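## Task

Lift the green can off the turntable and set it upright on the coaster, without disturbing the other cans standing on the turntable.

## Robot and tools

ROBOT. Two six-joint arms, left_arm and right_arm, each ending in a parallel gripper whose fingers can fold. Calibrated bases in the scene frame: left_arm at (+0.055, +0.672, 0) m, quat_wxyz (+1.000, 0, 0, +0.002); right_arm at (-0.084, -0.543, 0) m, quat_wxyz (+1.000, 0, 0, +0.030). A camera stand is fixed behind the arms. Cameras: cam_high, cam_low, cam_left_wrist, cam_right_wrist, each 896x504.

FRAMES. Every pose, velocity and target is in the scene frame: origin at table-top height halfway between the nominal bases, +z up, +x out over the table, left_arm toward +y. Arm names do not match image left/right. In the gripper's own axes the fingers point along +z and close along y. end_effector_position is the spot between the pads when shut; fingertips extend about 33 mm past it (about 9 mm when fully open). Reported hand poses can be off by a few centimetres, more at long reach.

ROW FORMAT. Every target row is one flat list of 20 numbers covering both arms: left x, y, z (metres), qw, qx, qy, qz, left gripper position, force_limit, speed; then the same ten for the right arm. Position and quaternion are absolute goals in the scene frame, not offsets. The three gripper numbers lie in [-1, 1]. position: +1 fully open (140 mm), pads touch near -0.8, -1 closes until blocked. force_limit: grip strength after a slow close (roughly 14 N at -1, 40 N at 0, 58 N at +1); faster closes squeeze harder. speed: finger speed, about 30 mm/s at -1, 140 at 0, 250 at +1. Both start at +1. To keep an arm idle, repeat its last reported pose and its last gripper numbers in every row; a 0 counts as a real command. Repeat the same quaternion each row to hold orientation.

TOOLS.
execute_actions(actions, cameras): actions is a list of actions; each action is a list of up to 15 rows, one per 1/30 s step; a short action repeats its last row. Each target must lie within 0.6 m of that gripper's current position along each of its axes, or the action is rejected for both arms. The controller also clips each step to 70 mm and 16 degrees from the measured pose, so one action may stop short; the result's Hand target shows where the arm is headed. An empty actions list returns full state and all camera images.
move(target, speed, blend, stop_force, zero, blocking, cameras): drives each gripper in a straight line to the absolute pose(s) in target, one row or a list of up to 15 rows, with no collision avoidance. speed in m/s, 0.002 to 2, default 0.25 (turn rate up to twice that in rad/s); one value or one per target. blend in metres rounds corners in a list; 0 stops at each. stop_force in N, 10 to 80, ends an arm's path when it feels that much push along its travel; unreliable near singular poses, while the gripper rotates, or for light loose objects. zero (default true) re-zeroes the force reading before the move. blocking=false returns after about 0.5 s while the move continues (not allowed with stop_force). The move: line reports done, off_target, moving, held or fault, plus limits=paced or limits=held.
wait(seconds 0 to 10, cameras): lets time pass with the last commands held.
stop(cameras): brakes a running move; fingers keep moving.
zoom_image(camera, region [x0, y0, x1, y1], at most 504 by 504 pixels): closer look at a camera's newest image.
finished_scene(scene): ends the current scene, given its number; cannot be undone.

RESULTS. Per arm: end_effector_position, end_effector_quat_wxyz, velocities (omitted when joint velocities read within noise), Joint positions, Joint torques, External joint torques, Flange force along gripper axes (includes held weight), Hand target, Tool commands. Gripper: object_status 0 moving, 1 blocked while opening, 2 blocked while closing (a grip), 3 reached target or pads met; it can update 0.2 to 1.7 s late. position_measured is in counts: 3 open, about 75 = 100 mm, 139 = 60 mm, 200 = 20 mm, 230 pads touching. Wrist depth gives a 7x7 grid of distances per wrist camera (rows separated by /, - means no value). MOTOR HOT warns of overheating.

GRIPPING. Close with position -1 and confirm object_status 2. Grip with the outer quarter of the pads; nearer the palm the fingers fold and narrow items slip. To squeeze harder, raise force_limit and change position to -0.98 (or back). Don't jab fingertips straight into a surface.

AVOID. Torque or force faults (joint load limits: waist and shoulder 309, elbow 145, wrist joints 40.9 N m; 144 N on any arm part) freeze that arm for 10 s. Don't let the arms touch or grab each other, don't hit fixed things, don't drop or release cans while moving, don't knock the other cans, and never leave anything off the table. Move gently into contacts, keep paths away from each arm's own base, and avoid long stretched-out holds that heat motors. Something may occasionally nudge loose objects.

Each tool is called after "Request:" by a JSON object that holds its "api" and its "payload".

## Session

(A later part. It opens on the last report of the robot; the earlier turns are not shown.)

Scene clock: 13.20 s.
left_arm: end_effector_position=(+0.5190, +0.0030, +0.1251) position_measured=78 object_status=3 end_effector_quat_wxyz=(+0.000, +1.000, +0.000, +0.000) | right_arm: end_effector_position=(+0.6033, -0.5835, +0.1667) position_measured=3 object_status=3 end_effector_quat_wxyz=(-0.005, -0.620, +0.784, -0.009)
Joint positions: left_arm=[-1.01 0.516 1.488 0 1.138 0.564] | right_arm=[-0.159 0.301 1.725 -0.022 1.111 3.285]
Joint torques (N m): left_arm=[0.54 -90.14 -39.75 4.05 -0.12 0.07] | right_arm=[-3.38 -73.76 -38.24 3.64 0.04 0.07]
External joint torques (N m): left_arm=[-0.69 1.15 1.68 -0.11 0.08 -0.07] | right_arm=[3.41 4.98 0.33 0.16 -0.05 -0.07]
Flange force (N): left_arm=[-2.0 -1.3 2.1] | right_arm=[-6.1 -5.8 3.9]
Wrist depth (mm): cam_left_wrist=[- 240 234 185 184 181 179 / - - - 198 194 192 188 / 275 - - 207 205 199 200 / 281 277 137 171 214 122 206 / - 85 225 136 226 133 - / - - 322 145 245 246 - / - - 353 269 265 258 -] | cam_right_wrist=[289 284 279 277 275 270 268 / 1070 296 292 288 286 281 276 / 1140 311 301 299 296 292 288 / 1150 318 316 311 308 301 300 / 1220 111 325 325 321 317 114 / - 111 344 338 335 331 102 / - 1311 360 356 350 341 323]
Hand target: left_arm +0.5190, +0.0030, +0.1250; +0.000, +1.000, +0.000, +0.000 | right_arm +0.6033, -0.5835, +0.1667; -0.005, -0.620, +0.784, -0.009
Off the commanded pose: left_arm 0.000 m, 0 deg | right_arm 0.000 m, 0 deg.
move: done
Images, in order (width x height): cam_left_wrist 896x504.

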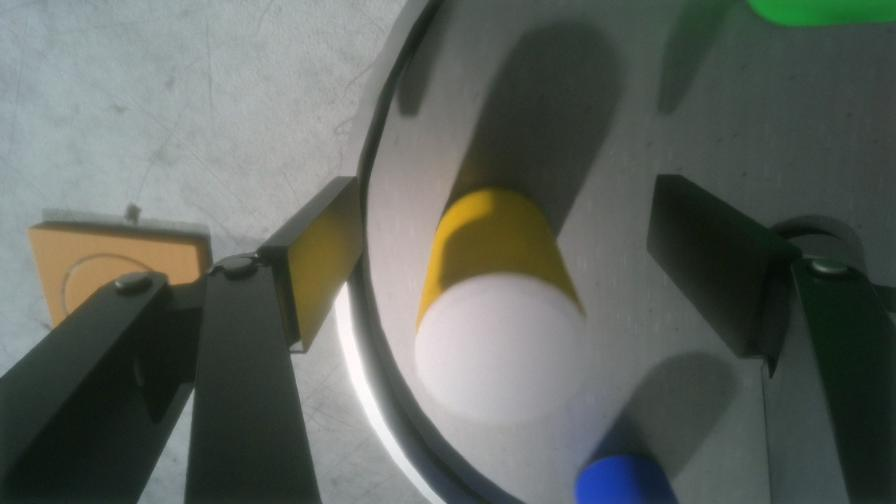

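Request:
{"api": "wait", "payload": {"seconds": 1.2}}

Request:
{"api": "move", "payload": {"target": [0.38,0.003,0.125,0,1,0,0,0.4,1,-0.4,0.6033,-0.5835,0.1667,-0.005,-0.620,0.784,-0.009,1,1,1], "speed": 0.11, "blocking": false, "cameras": ["cam_left_wrist"]}}

Request:
{"api": "move", "payload": {"target": [[0.400,-0.007,0.125,0,1,0,0,-1,1,-0.4,0.6033,-0.5835,0.1667,-0.005,-0.620,0.784,-0.009,1,1,1],[0.375,0.0,0.22,0,1,0,0,-1,1,-0.4,0.6033,-0.5835,0.1667,-0.005,-0.620,0.784,-0.009,1,1,1]], "speed": [0.11,0.15], "blend": [0.01,0], "cameras": ["all"]}}

Scene clock: 14.63 s.
left_arm: end_effector_position=(+0.5190, +0.0030, +0.1250) position_measured=78 object_status=3 end_effector_quat_wxyz=(+0.000, +1.000, +0.000, +0.000) | right_arm: end_effector_position=(+0.6033, -0.5835, +0.1667) position_measured=3 object_status=3 end_effector_quat_wxyz=(-0.005, -0.620, +0.784, -0.009)
Joint positions: left_arm=[-1.01 0.516 1.488 0 1.138 0.564] | right_arm=[-0.159 0.301 1.725 -0.022 1.111 3.285]
Joint torques (N m): left_arm=[0.78 -89.77 -39.71 4 -0.18 0.03] | right_arm=[-3.39 -73.69 -38.18 3.64 0.06 0.05]
External joint torques (N m): left_arm=[-0.79 0.59 1.61 -0.06 0.15 -0.03] | right_arm=[3.51 4.85 0.26 0.17 -0.07 -0.05]
Flange force (N): left_arm=[-2.5 -1.8 1.6] | right_arm=[-6.3 -5.7 3.8]
Wrist depth (mm): cam_left_wrist=[- 241 - 185 183 181 180 / 261 254 245 197 194 192 188 / - 270 - 205 204 199 200 / 280 276 137 216 214 122 206 / - 85 225 - 231 133 - / - - - 257 253 246 - / - - - 269 256 264 -] | cam_right_wrist=[288 284 281 277 274 271 267 / 1075 297 291 288 285 281 279 / 1130 308 305 299 298 292 289 / 1145 317 315 311 309 301 298 / 1214 103 327 325 319 317 114 / - 103 344 337 332 330 102 / - 1324 359 354 348 342 326]
Hand target: left_arm +0.5190, +0.0030, +0.1250; +0.000, +1.000, +0.000, +0.000 | right_arm +0.6033, -0.5835, +0.1667; -0.005, -0.620, +0.784, -0.009
Tool commands: left_gripper/position=+0.4 left_gripper/force_limit=+1.0 left_gripper/speed=-0.4 right_gripper/position=+1.0 right_gripper/force_limit=+1.0 right_gripper/speed=+1.0
Off the commanded pose: left_arm 0.000 m, 0 deg | right_arm 0.000 m, 0 deg.
wait: 1.20 s; at rest from the start

Scene clock: 15.13 s.
left_arm: end_effector_position=(+0.4762, +0.0031, +0.1249) position_measured=78 object_status=3 end_effector_quat_wxyz=(+0.000, +1.000, +0.000, +0.000) end_effector_velocity=(-0.109, +0.000, +0.000) end_effector_angular_velocity=(+0.001, +0.001, -0.001) | right_arm: end_effector_position=(+0.6033, -0.5835, +0.1667) position_measured=3 object_status=3 end_effector_quat_wxyz=(-0.005, -0.620, +0.784, -0.009)
Joint positions: left_arm=[-1.055 0.481 1.543 0 1.118 0.519] | right_arm=[-0.159 0.301 1.725 -0.022 1.111 3.285]
Joint velocities: left_arm=[-0.12 -0.084 0.132 0 -0.047 -0.12] | right_arm=[within noise]
Joint torques (N m): left_arm=[1.82 -86.56 -38.86 3.95 0.28 0.09] | right_arm=[-3.17 -73.62 -38.16 3.63 0.07 0.05]
External joint torques (N m): left_arm=[-2.03 0.72 1.23 -0.06 -0.3 -0.09] | right_arm=[3.12 4.82 0.22 0.17 -0.09 -0.05]
Flange force (N): left_arm=[-3.4 -0.4 2.1] | right_arm=[-5.7 -5.8 3.8]
Wrist depth (mm): cam_left_wrist=[- 241 188 185 184 181 179 / 261 - 195 197 194 191 188 / 266 266 190 208 206 198 192 / 276 276 137 191 214 122 201 / - 85 215 142 227 133 - / - - 326 - 247 247 - / - - 352 255 270 243 -] | cam_right_wrist=[289 285 282 278 274 270 267 / 1070 295 291 288 284 281 276 / 1106 309 303 301 297 291 288 / 1165 317 314 310 309 300 297 / 1220 104 329 324 322 318 115 / - 103 345 340 333 332 102 / - 1305 361 357 351 341 325]
Hand target: left_arm +0.4676, +0.0031, +0.1250; +0.000, +1.000, +0.000, +0.000 | right_arm +0.6033, -0.5835, +0.1667; -0.005, -0.620, +0.784, -0.009
Tool commands: left_gripper/position=+0.4 left_gripper/force_limit=+1.0 left_gripper/speed=-0.4 right_gripper/position=+1.0 right_gripper/force_limit=+1.0 right_gripper/speed=+1.0
Off the commanded pose: left_arm 0.096 m, 0 deg | right_arm 0.000 m, 0 deg.
move: running
Images, in order (width x height): cam_left_wrist 896x504.

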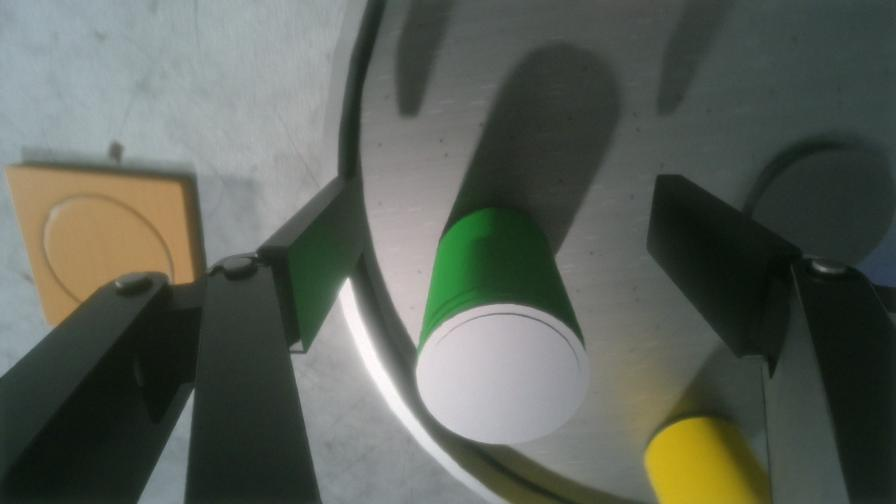

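Scene clock: 16.73 s.
left_arm: end_effector_position=(+0.3750, +0.0000, +0.2199) position_measured=233 object_status=3 end_effector_quat_wxyz=(+0.000, +1.000, +0.000, +0.000) | right_arm: end_effector_position=(+0.6033, -0.5835, +0.1667) position_measured=3 object_status=3 end_effector_quat_wxyz=(-0.005, -0.620, +0.784, -0.009)
Joint positions: left_arm=[-1.176 0.353 1.548 0 1.24 0.398] | right_arm=[-0.159 0.301 1.725 -0.022 1.111 3.285]
Joint torques (N m): left_arm=[0.44 -75.93 -41.26 4.16 -0.12 0.06] | right_arm=[-3.34 -73.87 -38.17 3.64 0.07 0.06]
External joint torques (N m): left_arm=[-0.63 0.57 1.69 -0.06 0.09 -0.06] | right_arm=[3.09 5.14 0.26 0.15 -0.08 -0.06]
Flange force (N): left_arm=[-2.0 -2.1 2.1] | right_arm=[-5.7 -6.2 4.0]
Wrist depth (mm): cam_left_wrist=[324 320 331 266 269 266 263 / 345 337 341 287 285 280 276 / - 368 371 298 300 293 292 / - - 379 - 109 240 309 / 446 - 71 - - 80 386 / - - - - - 71 - / - - - - - - -] | cam_right_wrist=[289 284 281 277 275 270 268 / 1062 297 293 288 284 282 276 / 1135 308 303 299 297 292 288 / 1192 319 316 310 306 299 298 / 1181 110 329 328 318 316 114 / - 97 346 341 335 332 102 / - 1285 364 354 352 342 102]
Hand target: left_arm +0.3750, +0.0000, +0.2200; +0.000, +1.000, +0.000, +0.000 | right_arm +0.6033, -0.5835, +0.1667; -0.005, -0.620, +0.784, -0.009
Off the commanded pose: left_arm 0.000 m, 0 deg | right_arm 0.000 m, 0 deg.
earlier move: replaced
move: done

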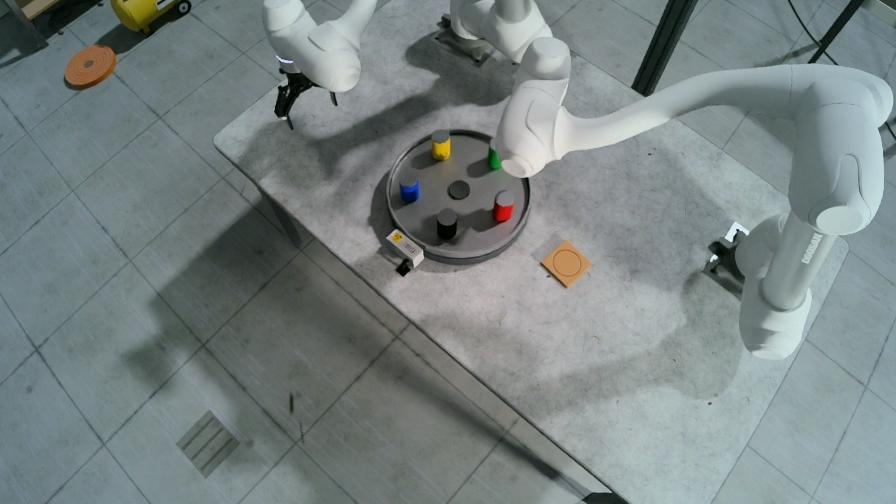

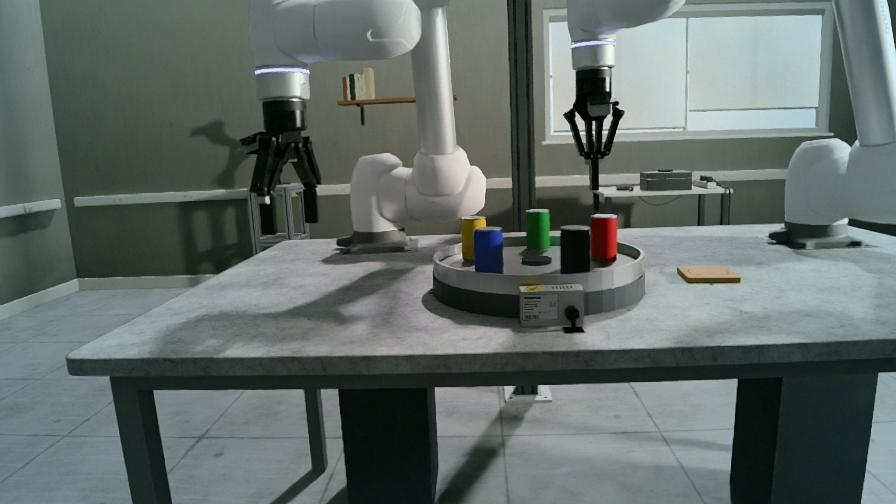

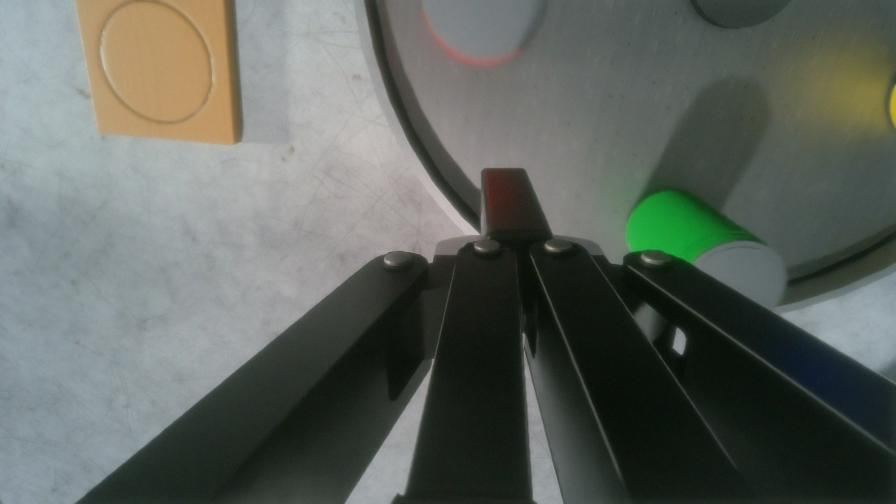

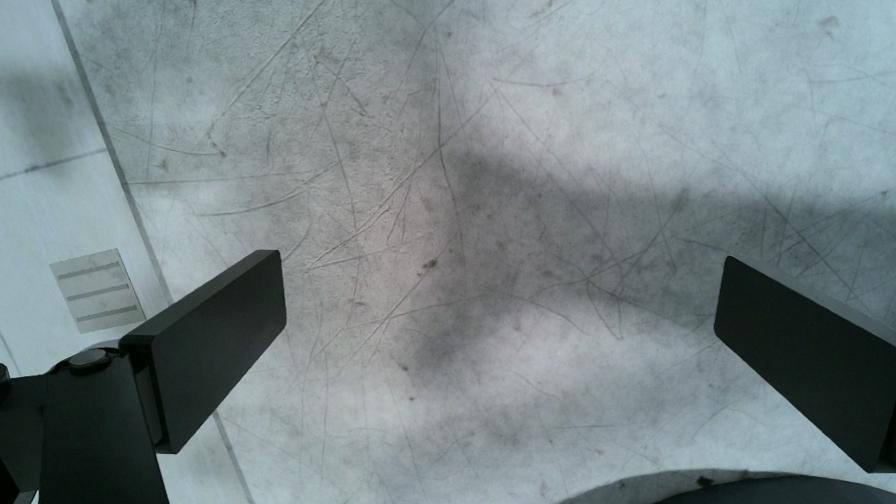

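Request:
{"api": "move", "payload": {"target": [[0.519,0.003,0.20,0,1,0,0,0.4,1,-0.1,0.6033,-0.5835,0.1667,-0.005,-0.620,0.784,-0.009,1,1,1],[0.519,0.003,0.125,0,1,0,0,0.4,1,-0.1,0.6033,-0.5835,0.1667,-0.005,-0.620,0.784,-0.009,1,1,1]], "speed": 0.25, "blend": [0.02,0], "cameras": ["cam_left_wrist"]}}

Scene clock: 19.57 s.
left_arm: end_effector_position=(+0.5190, +0.0030, +0.1251) position_measured=78 object_status=3 end_effector_quat_wxyz=(+0.000, +1.000, +0.000, +0.000) | right_arm: end_effector_position=(+0.6033, -0.5835, +0.1667) position_measured=3 object_status=3 end_effector_quat_wxyz=(-0.005, -0.620, +0.784, -0.009)
Joint positions: left_arm=[-1.01 0.515 1.488 0 1.138 0.564] | right_arm=[-0.159 0.301 1.725 -0.022 1.111 3.285]
Joint torques (N m): left_arm=[0.7 -90.9 -39.61 4.03 -0.12 0.08] | right_arm=[-3.09 -73.93 -38.21 3.63 0.09 0.06]
External joint torques (N m): left_arm=[-0.83 1.91 1.51 -0.09 0.08 -0.08] | right_arm=[3.29 5.12 0.29 0.18 -0.11 -0.06]
Flange force (N): left_arm=[-1.3 0.0 2.5] | right_arm=[-6.0 -6.1 4.1]
Wrist depth (mm): cam_left_wrist=[- - - 186 183 181 180 / - - 245 197 194 191 188 / 277 - - 208 206 199 200 / 280 277 137 211 217 122 206 / - 85 225 145 229 226 - / - - 319 147 245 247 - / - - 355 261 263 258 -] | cam_right_wrist=[288 284 282 277 274 271 268 / 1066 296 291 288 284 281 278 / 1121 309 304 299 296 292 288 / 1171 317 316 310 307 301 300 / 1197 111 326 325 322 318 115 / - 103 344 340 334 332 102 / - 1273 363 355 350 342 328]
Hand target: left_arm +0.5190, +0.0030, +0.1250; +0.000, +1.000, +0.000, +0.000 | right_arm +0.6033, -0.5835, +0.1667; -0.005, -0.620, +0.784, -0.009
Off the commanded pose: left_arm 0.000 m, 0 deg | right_arm 0.000 m, 0 deg.
move: done
Images, in order (width x height): cam_left_wrist 896x504.

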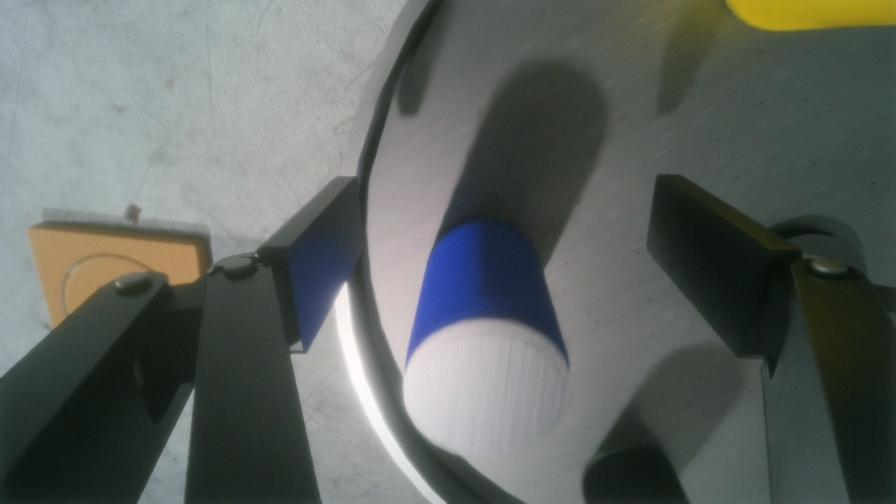

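Request:
{"api": "wait", "payload": {"seconds": 1.1, "cameras": ["cam_left_wrist"]}}

Scene clock: 20.90 s.
left_arm: end_effector_position=(+0.5190, +0.0030, +0.1250) position_measured=78 object_status=3 end_effector_quat_wxyz=(+0.000, +1.000, +0.000, +0.000) | right_arm: end_effector_position=(+0.6033, -0.5835, +0.1667) position_measured=3 object_status=3 end_effector_quat_wxyz=(-0.005, -0.620, +0.784, -0.009)
Joint positions: left_arm=[-1.01 0.516 1.488 0 1.138 0.564] | right_arm=[-0.159 0.301 1.725 -0.022 1.111 3.285]
Joint torques (N m): left_arm=[0.68 -89.8 -39.71 3.93 -0.12 0.03] | right_arm=[-3.11 -73.72 -38.15 3.65 0.07 0.04]
External joint torques (N m): left_arm=[-0.55 1.18 1.82 -0.01 0.09 -0.03] | right_arm=[3 5 0.24 0.15 -0.08 -0.04]
Flange force (N): left_arm=[-2.0 -1.6 2.3] | right_arm=[-5.6 -6.1 3.9]
Wrist depth (mm): cam_left_wrist=[- - - 185 184 181 179 / - 256 - 197 194 192 187 / - 262 - 204 203 199 200 / 279 276 137 131 134 122 206 / - 85 225 134 134 225 - / - - - 255 251 246 - / - - - 269 259 263 -] | cam_right_wrist=[290 283 282 277 275 271 267 / 1053 297 292 289 286 281 280 / 1135 309 304 299 296 291 287 / 1176 317 314 311 309 301 301 / 1187 103 328 324 320 316 115 / - 97 346 338 334 333 102 / - 1279 362 355 348 340 327]
Hand target: left_arm +0.5190, +0.0030, +0.1250; +0.000, +1.000, +0.000, +0.000 | right_arm +0.6033, -0.5835, +0.1667; -0.005, -0.620, +0.784, -0.009
Tool commands: left_gripper/position=+0.4 left_gripper/force_limit=+1.0 left_gripper/speed=-0.1 right_gripper/position=+1.0 right_gripper/force_limit=+1.0 right_gripper/speed=+1.0
Off the commanded pose: left_arm 0.000 m, 0 deg | right_arm 0.000 m, 0 deg.
wait: 1.10 s; at rest from the start
Images, in order (width x height): cam_left_wrist 896x504.

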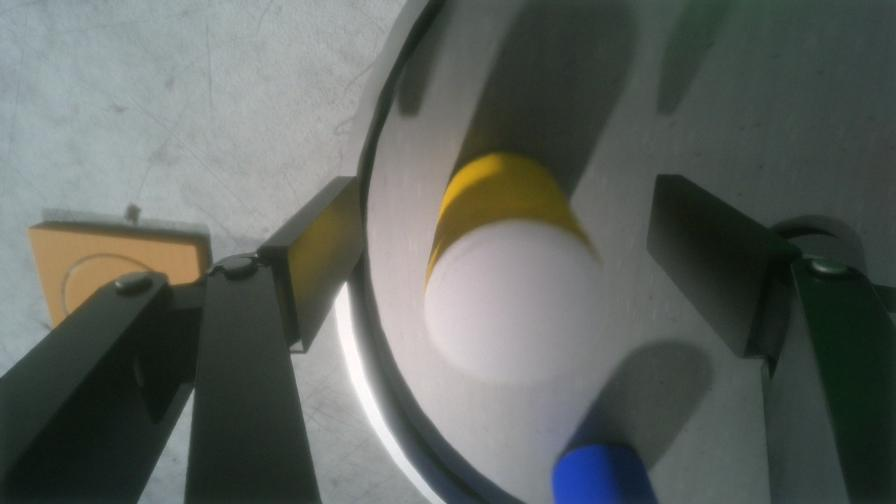

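Request:
{"api": "wait", "payload": {"seconds": 1.22}}

Request:
{"api": "move", "payload": {"target": [0.38,0.007,0.125,0,1,0,0,0.4,1,-0.1,0.6033,-0.5835,0.1667,-0.005,-0.620,0.784,-0.009,1,1,1], "speed": 0.115, "blocking": false, "cameras": ["cam_left_wrist"]}}

Request:
{"api": "move", "payload": {"target": [[0.405,-0.006,0.125,0,1,0,0,-1,1,-0.1,0.6033,-0.5835,0.1667,-0.005,-0.620,0.784,-0.009,1,1,1],[0.38,0.0,0.22,0,1,0,0,-1,1,-0.1,0.6033,-0.5835,0.1667,-0.005,-0.620,0.784,-0.009,1,1,1]], "speed": [0.115,0.15], "blend": [0.01,0], "cameras": ["cam_high","cam_low","cam_left_wrist"]}}

Scene clock: 23.03 s.
left_arm: end_effector_position=(+0.5190, +0.0030, +0.1250) position_measured=78 object_status=3 end_effector_quat_wxyz=(+0.000, +1.000, +0.000, +0.000) | right_arm: end_effector_position=(+0.6033, -0.5835, +0.1667) position_measured=3 object_status=3 end_effector_quat_wxyz=(-0.005, -0.620, +0.784, -0.009)
Joint positions: left_arm=[-1.01 0.516 1.488 0 1.138 0.564] | right_arm=[-0.159 0.301 1.725 -0.022 1.111 3.285]
Joint torques (N m): left_arm=[0.55 -90.28 -39.58 3.97 -0.17 0.05] | right_arm=[-3.47 -73.84 -38.24 3.59 0.04 0.05]
External joint torques (N m): left_arm=[-0.69 1.55 1.61 -0.05 0.13 -0.05] | right_arm=[3.48 5.08 0.32 0.22 -0.06 -0.05]
Flange force (N): left_arm=[-1.6 -0.7 2.3] | right_arm=[-6.3 -6.0 4.0]
Wrist depth (mm): cam_left_wrist=[241 239 - 185 184 122 101 / - - - 198 195 191 188 / - - - 209 205 198 199 / 280 280 138 223 220 122 206 / - 85 225 231 231 133 - / - - 238 182 247 245 - / - - 354 - 268 265 -] | cam_right_wrist=[290 286 281 278 273 272 267 / 1066 295 293 288 286 280 278 / 1111 308 307 300 297 290 290 / 1150 317 315 309 307 301 300 / 1225 103 327 323 320 317 114 / - 97 344 339 334 330 102 / - 1324 363 354 349 341 327]
Hand target: left_arm +0.5190, +0.0030, +0.1250; +0.000, +1.000, +0.000, +0.000 | right_arm +0.6033, -0.5835, +0.1667; -0.005, -0.620, +0.784, -0.009
Tool commands: left_gripper/position=+0.4 left_gripper/force_limit=+1.0 left_gripper/speed=-0.1 right_gripper/position=+1.0 right_gripper/force_limit=+1.0 right_gripper/speed=+1.0
Off the commanded pose: left_arm 0.000 m, 0 deg | right_arm 0.000 m, 0 deg.
wait: 1.23 s; at rest from the start

Scene clock: 23.53 s.
left_arm: end_effector_position=(+0.4739, +0.0044, +0.1249) position_measured=78 object_status=3 end_effector_quat_wxyz=(+0.000, +1.000, +0.000, +0.000) end_effector_velocity=(-0.114, +0.003, +0.000) end_effector_angular_velocity=(+0.000, +0.001, +0.001) | right_arm: end_effector_position=(+0.6033, -0.5835, +0.1667) position_measured=3 object_status=3 end_effector_quat_wxyz=(-0.005, -0.620, +0.784, -0.009)
Joint positions: left_arm=[-1.057 0.478 1.548 0 1.116 0.517] | right_arm=[-0.159 0.301 1.725 -0.022 1.111 3.285]
Joint velocities: left_arm=[-0.124 -0.092 0.144 -0.001 -0.052 -0.124] | right_arm=[within noise]
Joint torques (N m): left_arm=[1.02 -85.17 -38.99 4 -0.3 0.05] | right_arm=[-3.2 -73.85 -38.17 3.67 0.08 0.02]
External joint torques (N m): left_arm=[-0.74 0.18 1.42 -0.1 0.27 -0.05] | right_arm=[3.18 5.03 0.25 0.13 -0.09 -0.02]
Flange force (N): left_arm=[-2.3 -1.8 0.9] | right_arm=[-5.9 -6.1 3.9]
Wrist depth (mm): cam_left_wrist=[- 239 233 185 131 179 179 / 258 - 197 196 194 191 187 / 264 265 210 208 206 198 193 / 276 274 138 222 219 122 200 / - 85 213 235 229 133 - / - - 325 237 204 246 - / - - - 340 167 268 -] | cam_right_wrist=[289 286 281 278 273 273 268 / 1079 298 292 290 284 282 278 / 1130 308 305 299 296 293 289 / 1155 319 317 311 309 301 297 / 1197 97 331 325 321 318 114 / - 119 345 341 335 332 102 / - 1279 362 355 349 341 328]
Hand target: left_arm +0.4648, +0.0046, +0.1249; +0.000, +1.000, +0.000, +0.000 | right_arm +0.6033, -0.5835, +0.1667; -0.005, -0.620, +0.784, -0.009
Tool commands: left_gripper/position=+0.4 left_gripper/force_limit=+1.0 left_gripper/speed=-0.1 right_gripper/position=+1.0 right_gripper/force_limit=+1.0 right_gripper/speed=+1.0
Off the commanded pose: left_arm 0.094 m, 0 deg | right_arm 0.000 m, 0 deg.
move: running
Images, in order (width x height): cam_left_wrist 896x504.

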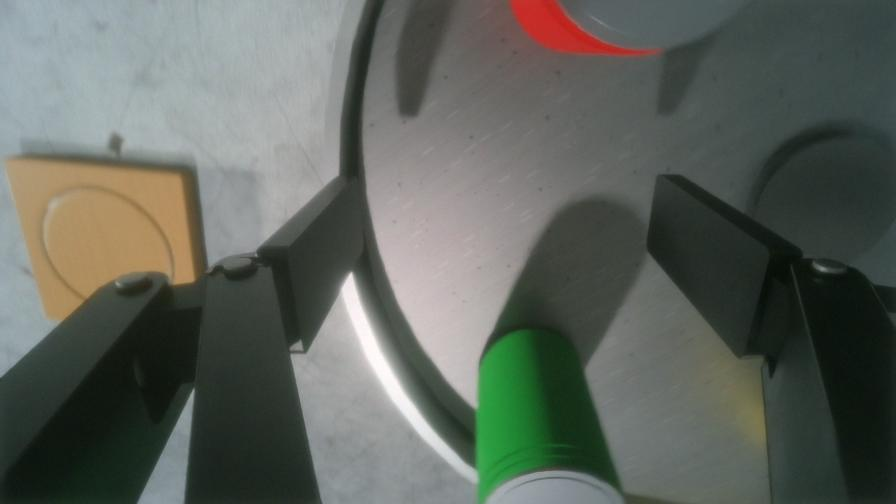

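Scene clock: 25.03 s.
left_arm: end_effector_position=(+0.3800, +0.0000, +0.2199) position_measured=233 object_status=3 end_effector_quat_wxyz=(+0.000, +1.000, +0.000, +0.000) | right_arm: end_effector_position=(+0.6033, -0.5835, +0.1667) position_measured=3 object_status=3 end_effector_quat_wxyz=(-0.005, -0.620, +0.784, -0.009)
Joint positions: left_arm=[-1.17 0.357 1.544 0 1.241 0.405] | right_arm=[-0.159 0.301 1.725 -0.022 1.111 3.285]
Joint torques (N m): left_arm=[0.41 -77.55 -41.34 4.17 -0.14 0.1] | right_arm=[-3.25 -73.95 -38.14 3.65 0.08 0.04]
External joint torques (N m): left_arm=[-0.63 2.24 1.84 -0.09 0.11 -0.1] | right_arm=[3.18 5.17 0.22 0.15 -0.09 -0.04]
Flange force (N): left_arm=[-1.1 0.0 3.1] | right_arm=[-5.9 -6.3 4.0]
Wrist depth (mm): cam_left_wrist=[318 319 - 272 269 263 263 / 335 338 - 285 280 280 276 / 378 374 371 210 302 296 292 / - - 385 - 111 307 240 / - - 71 - - 80 - / - - - - - 71 - / - - - - - - -] | cam_right_wrist=[291 283 282 277 275 270 268 / 1079 297 292 289 286 281 278 / 1135 307 302 300 297 292 289 / 1176 319 316 310 308 302 300 / 1203 111 329 324 319 310 115 / - 103 345 339 337 333 102 / - 1292 364 354 349 341 327]
Hand target: left_arm +0.3800, +0.0000, +0.2200; +0.000, +1.000, +0.000, +0.000 | right_arm +0.6033, -0.5835, +0.1667; -0.005, -0.620, +0.784, -0.009
Off the commanded pose: left_arm 0.000 m, 0 deg | right_arm 0.000 m, 0 deg.
earlier move: replaced
move: done
Images, in order (width x height): cam_high 896x504, cam_low 896x504, cam_left_wrist 896x504.

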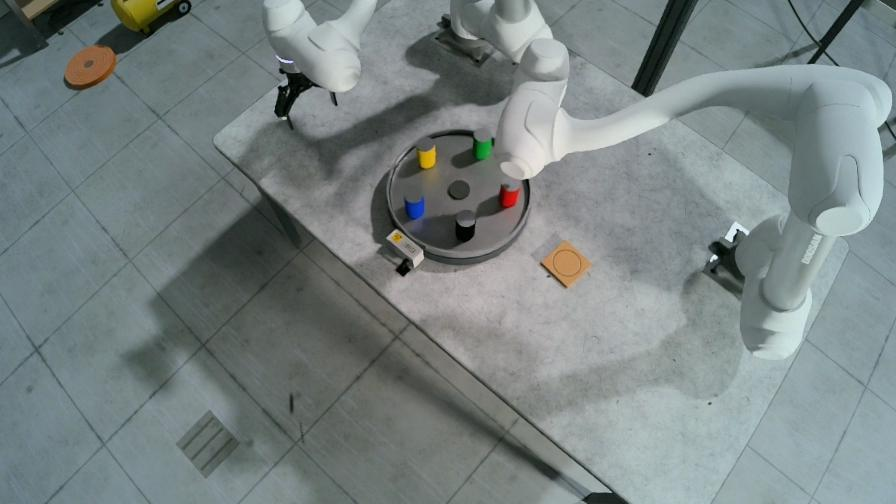

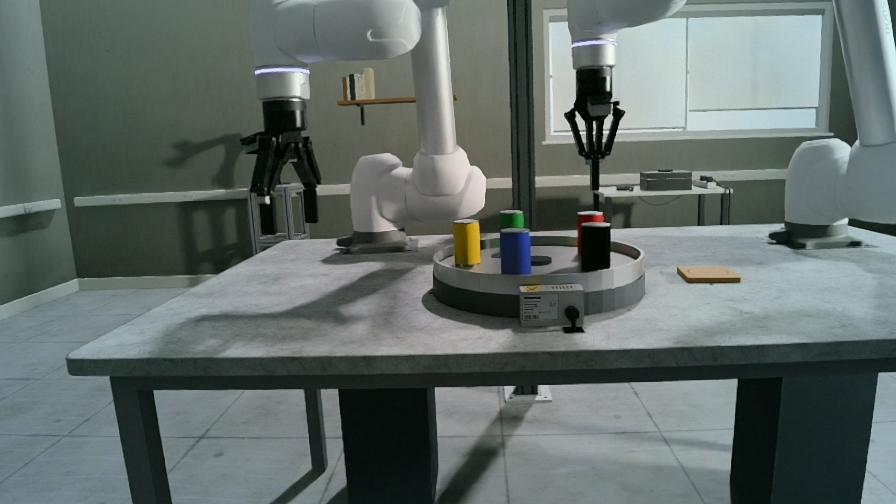

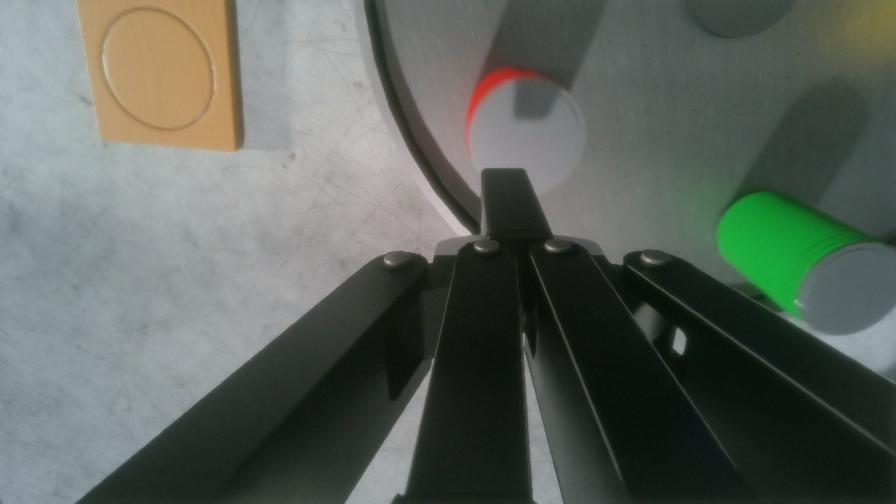

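Request:
{"api": "move", "payload": {"target": [[0.519,0.007,0.20,0,1,0,0,0.4,1,-0.1,0.6033,-0.5835,0.1667,-0.005,-0.620,0.784,-0.009,1,1,1],[0.519,0.007,0.16,0,1,0,0,0.4,1,-0.1,0.6033,-0.5835,0.1667,-0.005,-0.620,0.784,-0.009,1,1,1]], "speed": 0.25, "blend": [0.02,0]}}

Request:
{"api": "move", "payload": {"target": [0.519,0.007,0.125,0,1,0,0,0.4,1,-0.1,0.6033,-0.5835,0.1667,-0.005,-0.620,0.784,-0.009,1,1,1], "speed": 0.005, "blocking": false}}

Request:
{"api": "wait", "payload": {"seconds": 0.3, "cameras": ["cam_left_wrist"]}}

Request:
{"api": "wait", "payload": {"seconds": 0.6, "cameras": ["cam_left_wrist"]}}

Request:
{"api": "wait", "payload": {"seconds": 0.5, "cameras": ["cam_left_wrist"]}}

Scene clock: 26.53 s.
left_arm: end_effector_position=(+0.5190, +0.0070, +0.1601) position_measured=78 object_status=3 end_effector_quat_wxyz=(+0.000, +1.000, +0.000, +0.000) | right_arm: end_effector_position=(+0.6033, -0.5835, +0.1667) position_measured=3 object_status=3 end_effector_quat_wxyz=(-0.005, -0.620, +0.784, -0.009)
Joint positions: left_arm=[-1.007 0.488 1.463 0 1.19 0.567] | right_arm=[-0.159 0.301 1.725 -0.022 1.111 3.285]
Joint torques (N m): left_arm=[0.75 -88.56 -40.7 4.07 -0.08 0.06] | right_arm=[-3.37 -73.7 -38.18 3.63 0.04 0.05]
External joint torques (N m): left_arm=[-0.82 1.19 1.78 -0.04 0.05 -0.06] | right_arm=[3.14 4.95 0.24 0.17 -0.06 -0.05]
Flange force (N): left_arm=[-2.3 -1.4 2.4] | right_arm=[-5.8 -6.0 3.8]
Wrist depth (mm): cam_left_wrist=[- 269 264 217 139 209 211 / - - - 230 143 223 220 / 306 310 299 244 243 233 233 / 318 311 121 259 256 122 241 / - 85 252 275 270 113 - / - - 373 289 231 290 - / - - 402 208 311 312 -] | cam_right_wrist=[289 284 283 279 275 271 268 / 1088 296 293 288 286 281 277 / 1116 307 304 300 298 292 288 / 1176 318 314 311 307 301 299 / 1203 111 329 324 319 317 114 / - 103 345 339 334 331 102 / - 1305 362 354 350 341 327]
Hand target: left_arm +0.5190, +0.0070, +0.1600; +0.000, +1.000, +0.000, +0.000 | right_arm +0.6033, -0.5835, +0.1667; -0.005, -0.620, +0.784, -0.009
Off the commanded pose: left_arm 0.000 m, 0 deg | right_arm 0.000 m, 0 deg.
move: done

Scene clock: 27.03 s.
left_arm: end_effector_position=(+0.5190, +0.0070, +0.1579) position_measured=78 object_status=3 end_effector_quat_wxyz=(+0.000, +1.000, +0.000, +0.000) end_effector_velocity=(+0.001, +0.000, -0.004) end_effector_angular_velocity=(-0.002, -0.001, +0.001) | right_arm: end_effector_position=(+0.6033, -0.5835, +0.1667) position_measured=3 object_status=3 end_effector_quat_wxyz=(-0.005, -0.620, +0.784, -0.009)
Joint positions: left_arm=[-1.007 0.49 1.465 0 1.187 0.567] | right_arm=[-0.159 0.301 1.725 -0.022 1.111 3.285]
Joint velocities: left_arm=[0.001 0.002 0.004 0 -0.008 -0.001] | right_arm=[within noise]
Joint torques (N m): left_arm=[0.5 -89.91 -40.61 4.09 -0.27 0.09] | right_arm=[-3.31 -73.8 -38.19 3.62 0.07 0.02]
External joint torques (N m): left_arm=[-0.59 2.79 1.82 -0.07 0.23 -0.09] | right_arm=[3.36 5.03 0.28 0.19 -0.08 -0.02]
Flange force (N): left_arm=[-0.6 0.6 3.1] | right_arm=[-6.1 -6.0 3.9]
Wrist depth (mm): cam_left_wrist=[- - - 216 213 210 208 / - - - 226 225 222 218 / 303 313 215 208 232 231 231 / 314 309 121 165 162 122 239 / - 85 - 275 272 132 - / - - - 291 283 287 - / - - - 312 235 310 -] | cam_right_wrist=[288 285 281 278 275 272 268 / 1075 297 292 289 284 280 278 / 1116 309 305 300 295 292 289 / 1150 319 315 313 307 302 298 / 1197 111 328 326 320 317 114 / - 97 344 340 334 331 102 / - 1279 361 356 349 344 326]
Hand target: left_arm +0.5190, +0.0070, +0.1575; +0.000, +1.000, +0.000, +0.000 | right_arm +0.6033, -0.5835, +0.1667; -0.005, -0.620, +0.784, -0.009
Tool commands: left_gripper/position=+0.4 left_gripper/force_limit=+1.0 left_gripper/speed=-0.1 right_gripper/position=+1.0 right_gripper/force_limit=+1.0 right_gripper/speed=+1.0
Off the commanded pose: left_arm 0.033 m, 0 deg | right_arm 0.000 m, 0 deg.
move: running

Scene clock: 27.33 s.
left_arm: end_effector_position=(+0.5190, +0.0070, +0.1564) position_measured=78 object_status=3 end_effector_quat_wxyz=(+0.000, +1.000, +0.000, +0.000) end_effector_velocity=(+0.000, +0.000, -0.005) end_effector_angular_velocity=(+0.000, +0.000, -0.001) | right_arm: end_effector_position=(+0.6033, -0.5835, +0.1667) position_measured=3 object_status=3 end_effector_quat_wxyz=(-0.005, -0.620, +0.784, -0.009)
Joint positions: left_arm=[-1.007 0.49 1.466 0 1.185 0.567] | right_arm=[-0.159 0.301 1.725 -0.022 1.111 3.285]
Joint velocities: left_arm=[0 0.003 0.005 0 -0.009 0] | right_arm=[within noise]
Joint torques (N m): left_arm=[0.7 -87.3 -40.02 3.99 -0.14 0.12] | right_arm=[-3.24 -73.67 -38.09 3.65 0.08 0.04]
External joint torques (N m): left_arm=[-0.83 -0.43 1.15 0.03 0.11 -0.12] | right_arm=[3 4.99 0.17 0.15 -0.1 -0.04]
Flange force (N): left_arm=[-2.9 -2.0 0.7] | right_arm=[-5.6 -6.2 3.9]
Wrist depth (mm): cam_left_wrist=[- 269 - 214 212 209 207 / 285 - 286 226 225 221 217 / - - 294 239 237 230 230 / 315 307 121 208 250 122 238 / - 85 337 173 261 260 - / - - - 293 286 283 - / - - - 290 303 249 -] | cam_right_wrist=[290 284 281 279 274 271 268 / 1079 300 292 288 285 281 278 / 1106 310 305 299 297 292 290 / 1160 316 315 311 308 300 299 / 1208 111 329 325 320 317 114 / - 111 345 340 334 332 102 / - 1298 360 356 351 344 327]
Hand target: left_arm +0.5190, +0.0070, +0.1560; +0.000, +1.000, +0.000, +0.000 | right_arm +0.6033, -0.5835, +0.1667; -0.005, -0.620, +0.784, -0.009
Tool commands: left_gripper/position=+0.4 left_gripper/force_limit=+1.0 left_gripper/speed=-0.1 right_gripper/position=+1.0 right_gripper/force_limit=+1.0 right_gripper/speed=+1.0
Off the commanded pose: left_arm 0.031 m, 0 deg | right_arm 0.000 m, 0 deg.
earlier move: running
wait: 0.30 s; no rest
Images, in order (width x height): cam_left_wrist 896x504.

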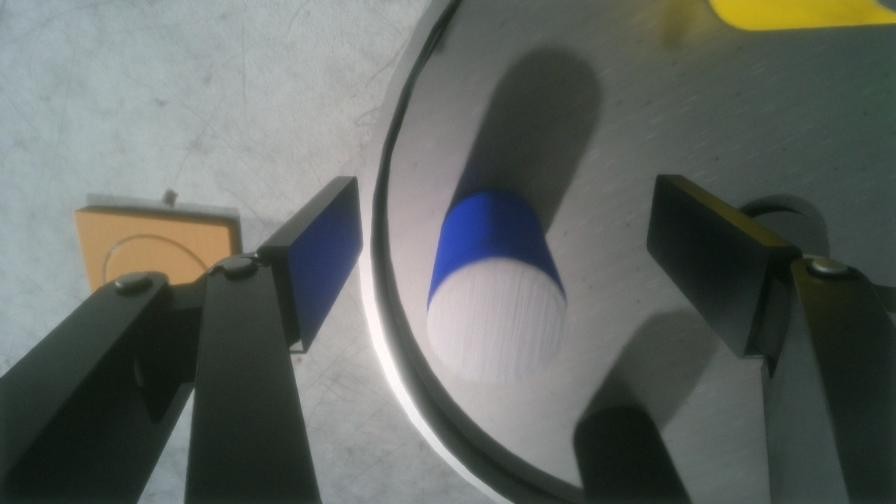

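Scene clock: 27.93 s.
left_arm: end_effector_position=(+0.5190, +0.0070, +0.1534) position_measured=78 object_status=3 end_effector_quat_wxyz=(+0.000, +1.000, +0.000, +0.000) end_effector_velocity=(+0.000, +0.000, -0.006) end_effector_angular_velocity=(+0.000, +0.000, +0.001) | right_arm: end_effector_position=(+0.6033, -0.5835, +0.1667) position_measured=3 object_status=3 end_effector_quat_wxyz=(-0.005, -0.620, +0.784, -0.009)
Joint positions: left_arm=[-1.007 0.492 1.469 0 1.18 0.567] | right_arm=[-0.159 0.301 1.725 -0.022 1.111 3.285]
Joint velocities: left_arm=[0.001 0.004 0.005 0 -0.009 0] | right_arm=[within noise]
Joint torques (N m): left_arm=[0.78 -88.59 -40.37 4.08 -0.21 0.04] | right_arm=[-3.29 -73.73 -38.23 3.63 0.06 0]
External joint torques (N m): left_arm=[-0.94 0.66 1.53 -0.06 0.18 -0.04] | right_arm=[3.18 4.98 0.32 0.17 -0.08 0]
Flange force (N): left_arm=[-2.4 -1.4 1.6] | right_arm=[-5.9 -5.9 4.0]
Wrist depth (mm): cam_left_wrist=[- - 266 211 165 128 201 / 286 - 278 223 222 137 215 / - - - 238 234 227 228 / 307 304 121 254 250 122 233 / - 85 244 267 262 257 - / - - - 260 277 280 - / - - - 200 199 301 -] | cam_right_wrist=[288 284 282 278 275 271 268 / 1066 296 292 289 288 281 278 / 1125 309 305 299 296 291 291 / 1181 318 316 312 308 301 299 / 1203 110 327 324 322 318 114 / - 111 345 339 334 331 102 / - 1273 361 351 349 341 326]
Hand target: left_arm +0.5190, +0.0070, +0.1530; +0.000, +1.000, +0.000, +0.000 | right_arm +0.6033, -0.5835, +0.1667; -0.005, -0.620, +0.784, -0.009
Tool commands: left_gripper/position=+0.4 left_gripper/force_limit=+1.0 left_gripper/speed=-0.1 right_gripper/position=+1.0 right_gripper/force_limit=+1.0 right_gripper/speed=+1.0
Off the commanded pose: left_arm 0.028 m, 0 deg | right_arm 0.000 m, 0 deg.
earlier move: running
wait: 0.60 s; no rest
Images, in order (width x height): cam_left_wrist 896x504.

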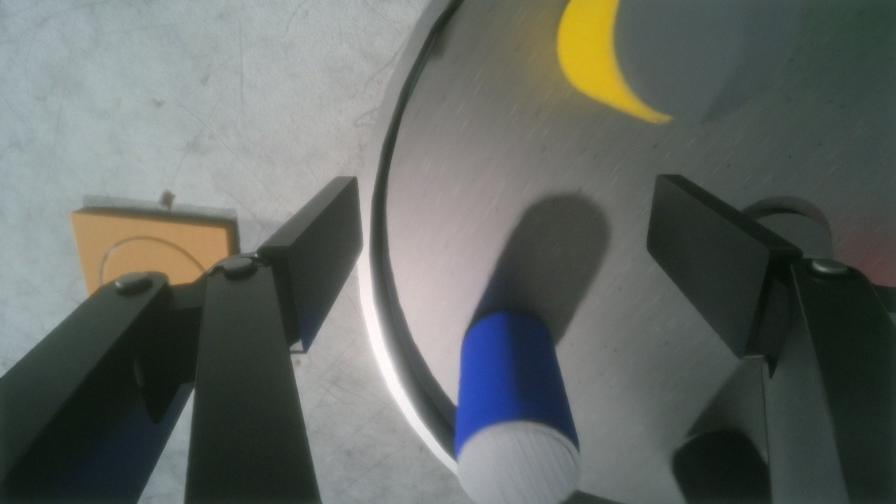

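Scene clock: 28.43 s.
left_arm: end_effector_position=(+0.5190, +0.0070, +0.1509) position_measured=78 object_status=3 end_effector_quat_wxyz=(+0.000, +1.000, +0.000, +0.000) end_effector_velocity=(+0.000, +0.000, -0.005) end_effector_angular_velocity=(+0.000, +0.001, -0.001) | right_arm: end_effector_position=(+0.6033, -0.5835, +0.1667) position_measured=3 object_status=3 end_effector_quat_wxyz=(-0.005, -0.620, +0.784, -0.009)
Joint positions: left_arm=[-1.007 0.494 1.472 0 1.176 0.567] | right_arm=[-0.159 0.301 1.725 -0.022 1.111 3.285]
Joint velocities: left_arm=[0 0.003 0.005 -0.001 -0.008 0.001] | right_arm=[within noise]
Joint torques (N m): left_arm=[0.82 -90.62 -40.44 4.07 0 0.03] | right_arm=[-3.17 -73.99 -38.32 3.66 0.06 0.04]
External joint torques (N m): left_arm=[-1 3.48 1.89 -0.08 -0.03 -0.03] | right_arm=[3.25 5.27 0.43 0.15 -0.08 -0.04]
Flange force (N): left_arm=[-0.6 1.3 4.0] | right_arm=[-6.0 -6.1 4.3]
Wrist depth (mm): cam_left_wrist=[268 263 260 209 207 203 201 / - - - 218 150 216 213 / - - 287 234 143 224 225 / 308 302 121 251 153 122 231 / - 85 250 268 263 133 - / - - - 284 276 279 - / - - - 298 231 300 -] | cam_right_wrist=[288 284 283 276 277 271 268 / 1084 295 292 288 285 281 278 / 1121 306 303 300 296 292 289 / 1135 318 316 310 308 301 300 / 1187 111 328 326 323 317 114 / - 103 346 337 331 331 102 / - 1318 361 352 351 345 325]
Hand target: left_arm +0.5190, +0.0070, +0.1505; +0.000, +1.000, +0.000, +0.000 | right_arm +0.6033, -0.5835, +0.1667; -0.005, -0.620, +0.784, -0.009
Tool commands: left_gripper/position=+0.4 left_gripper/force_limit=+1.0 left_gripper/speed=-0.1 right_gripper/position=+1.0 right_gripper/force_limit=+1.0 right_gripper/speed=+1.0
Off the commanded pose: left_arm 0.026 m, 0 deg | right_arm 0.000 m, 0 deg.
earlier move: running
wait: 0.50 s; no rest
Images, in order (width x height): cam_left_wrist 896x504.

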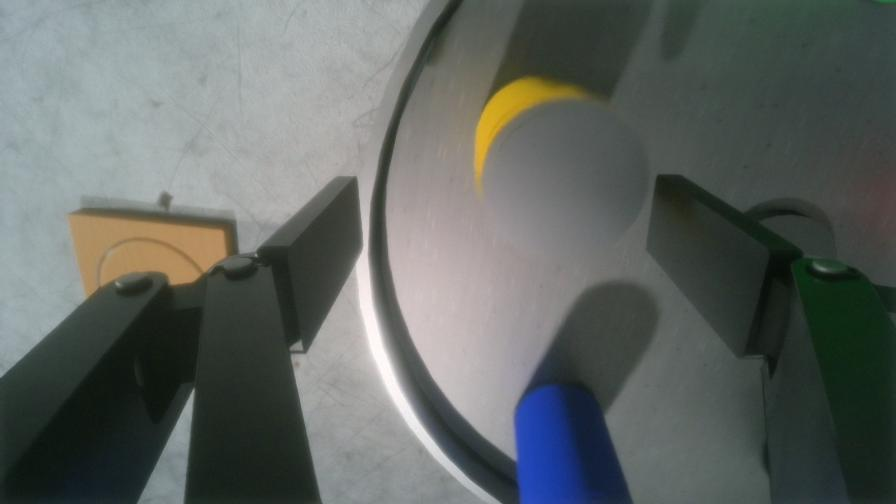

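Request:
{"api": "wait", "payload": {"seconds": 10}}

Request:
{"api": "move", "payload": {"target": [0.519,0.007,0.132,0,1,0,0,0.4,1,-0.1,0.6033,-0.5835,0.1667,-0.005,-0.620,0.784,-0.009,1,1,1], "speed": 0.0035, "blocking": false, "cameras": ["cam_left_wrist"]}}

Scene clock: 33.77 s.
left_arm: end_effector_position=(+0.5190, +0.0070, +0.1250) position_measured=78 object_status=3 end_effector_quat_wxyz=(+0.000, +1.000, +0.000, +0.000) | right_arm: end_effector_position=(+0.6033, -0.5835, +0.1667) position_measured=3 object_status=3 end_effector_quat_wxyz=(-0.005, -0.620, +0.784, -0.009)
Joint positions: left_arm=[-1.007 0.511 1.496 0 1.135 0.567] | right_arm=[-0.159 0.301 1.725 -0.022 1.111 3.285]
Joint torques (N m): left_arm=[0.66 -89.42 -39.66 3.96 -0.15 0.04] | right_arm=[-3.34 -73.63 -38.17 3.64 0.06 0.04]
External joint torques (N m): left_arm=[-0.42 1.24 1.81 -0.03 0.12 -0.04] | right_arm=[3.21 4.87 0.24 0.16 -0.08 -0.04]
Flange force (N): left_arm=[-1.8 -1.6 2.3] | right_arm=[-5.9 -5.9 3.8]
Wrist depth (mm): cam_left_wrist=[- - - 185 183 181 180 / - - 246 197 195 191 188 / - - 187 208 207 199 200 / 280 276 137 216 215 122 205 / - 85 217 154 227 132 - / - - 329 149 245 246 - / - - 350 264 270 257 -] | cam_right_wrist=[289 286 282 278 276 271 269 / 1075 295 294 290 285 280 278 / 1106 309 303 300 296 291 288 / 1165 319 314 310 309 300 300 / 1203 111 327 325 320 319 114 / - 103 342 339 335 332 102 / - 1305 363 354 350 342 327]
Hand target: left_arm +0.5190, +0.0070, +0.1250; +0.000, +1.000, +0.000, +0.000 | right_arm +0.6033, -0.5835, +0.1667; -0.005, -0.620, +0.784, -0.009
Tool commands: left_gripper/position=+0.4 left_gripper/force_limit=+1.0 left_gripper/speed=-0.1 right_gripper/position=+1.0 right_gripper/force_limit=+1.0 right_gripper/speed=+1.0
Off the commanded pose: left_arm 0.000 m, 0 deg | right_arm 0.000 m, 0 deg.
earlier move: done
wait: 4.43 of 10 s (the move ended)

Scene clock: 34.27 s.
left_arm: end_effector_position=(+0.5190, +0.0070, +0.1264) position_measured=78 object_status=3 end_effector_quat_wxyz=(+0.000, +1.000, +0.000, +0.000) | right_arm: end_effector_position=(+0.6033, -0.5835, +0.1667) position_measured=3 object_status=3 end_effector_quat_wxyz=(-0.005, -0.620, +0.784, -0.009)
Joint positions: left_arm=[-1.007 0.51 1.494 0 1.138 0.567] | right_arm=[-0.159 0.301 1.725 -0.022 1.111 3.285]
Joint torques (N m): left_arm=[0.81 -87.54 -39.17 3.89 -0.13 0.08] | right_arm=[-3.24 -73.9 -38.21 3.65 0.04 0.04]
External joint torques (N m): left_arm=[-0.61 -0.79 1.21 0.05 0.1 -0.08] | right_arm=[3.13 5.08 0.27 0.15 -0.06 -0.04]
Flange force (N): left_arm=[-2.9 -2.7 0.4] | right_arm=[-5.8 -6.1 4.0]
Wrist depth (mm): cam_left_wrist=[- 240 232 186 119 102 178 / - 254 - 198 150 110 189 / - 281 264 210 207 145 200 / 281 280 137 224 221 122 207 / - 85 219 236 231 226 - / - - - 248 243 246 - / - - - 179 263 268 -] | cam_right_wrist=[287 284 282 279 273 272 268 / 1084 295 291 289 286 282 279 / 1121 310 304 300 297 291 288 / 1165 318 314 313 310 300 300 / 1208 111 327 326 323 318 114 / - 103 342 339 336 331 102 / - 1292 361 353 348 344 327]
Hand target: left_arm +0.5190, +0.0070, +0.1267; +0.000, +1.000, +0.000, +0.000 | right_arm +0.6033, -0.5835, +0.1667; -0.005, -0.620, +0.784, -0.009
Tool commands: left_gripper/position=+0.4 left_gripper/force_limit=+1.0 left_gripper/speed=-0.1 right_gripper/position=+1.0 right_gripper/force_limit=+1.0 right_gripper/speed=+1.0
Off the commanded pose: left_arm 0.006 m, 0 deg | right_arm 0.000 m, 0 deg.
move: running
Images, in order (width x height): cam_left_wrist 896x504.

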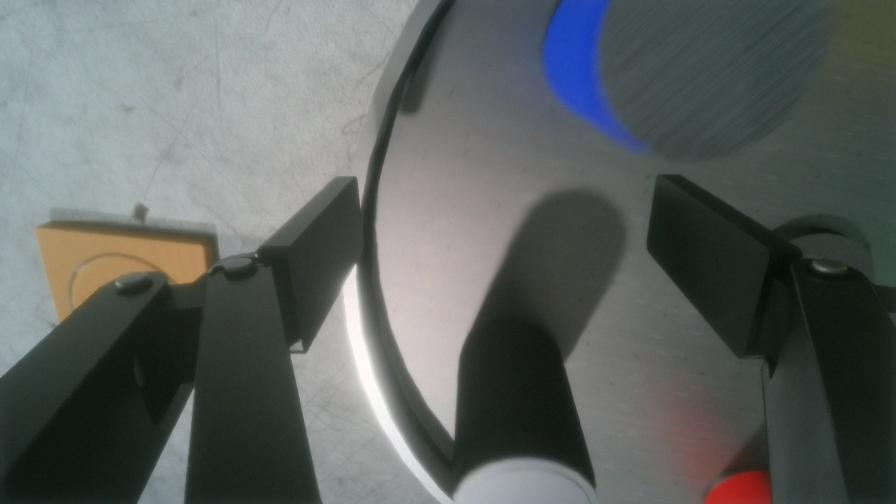

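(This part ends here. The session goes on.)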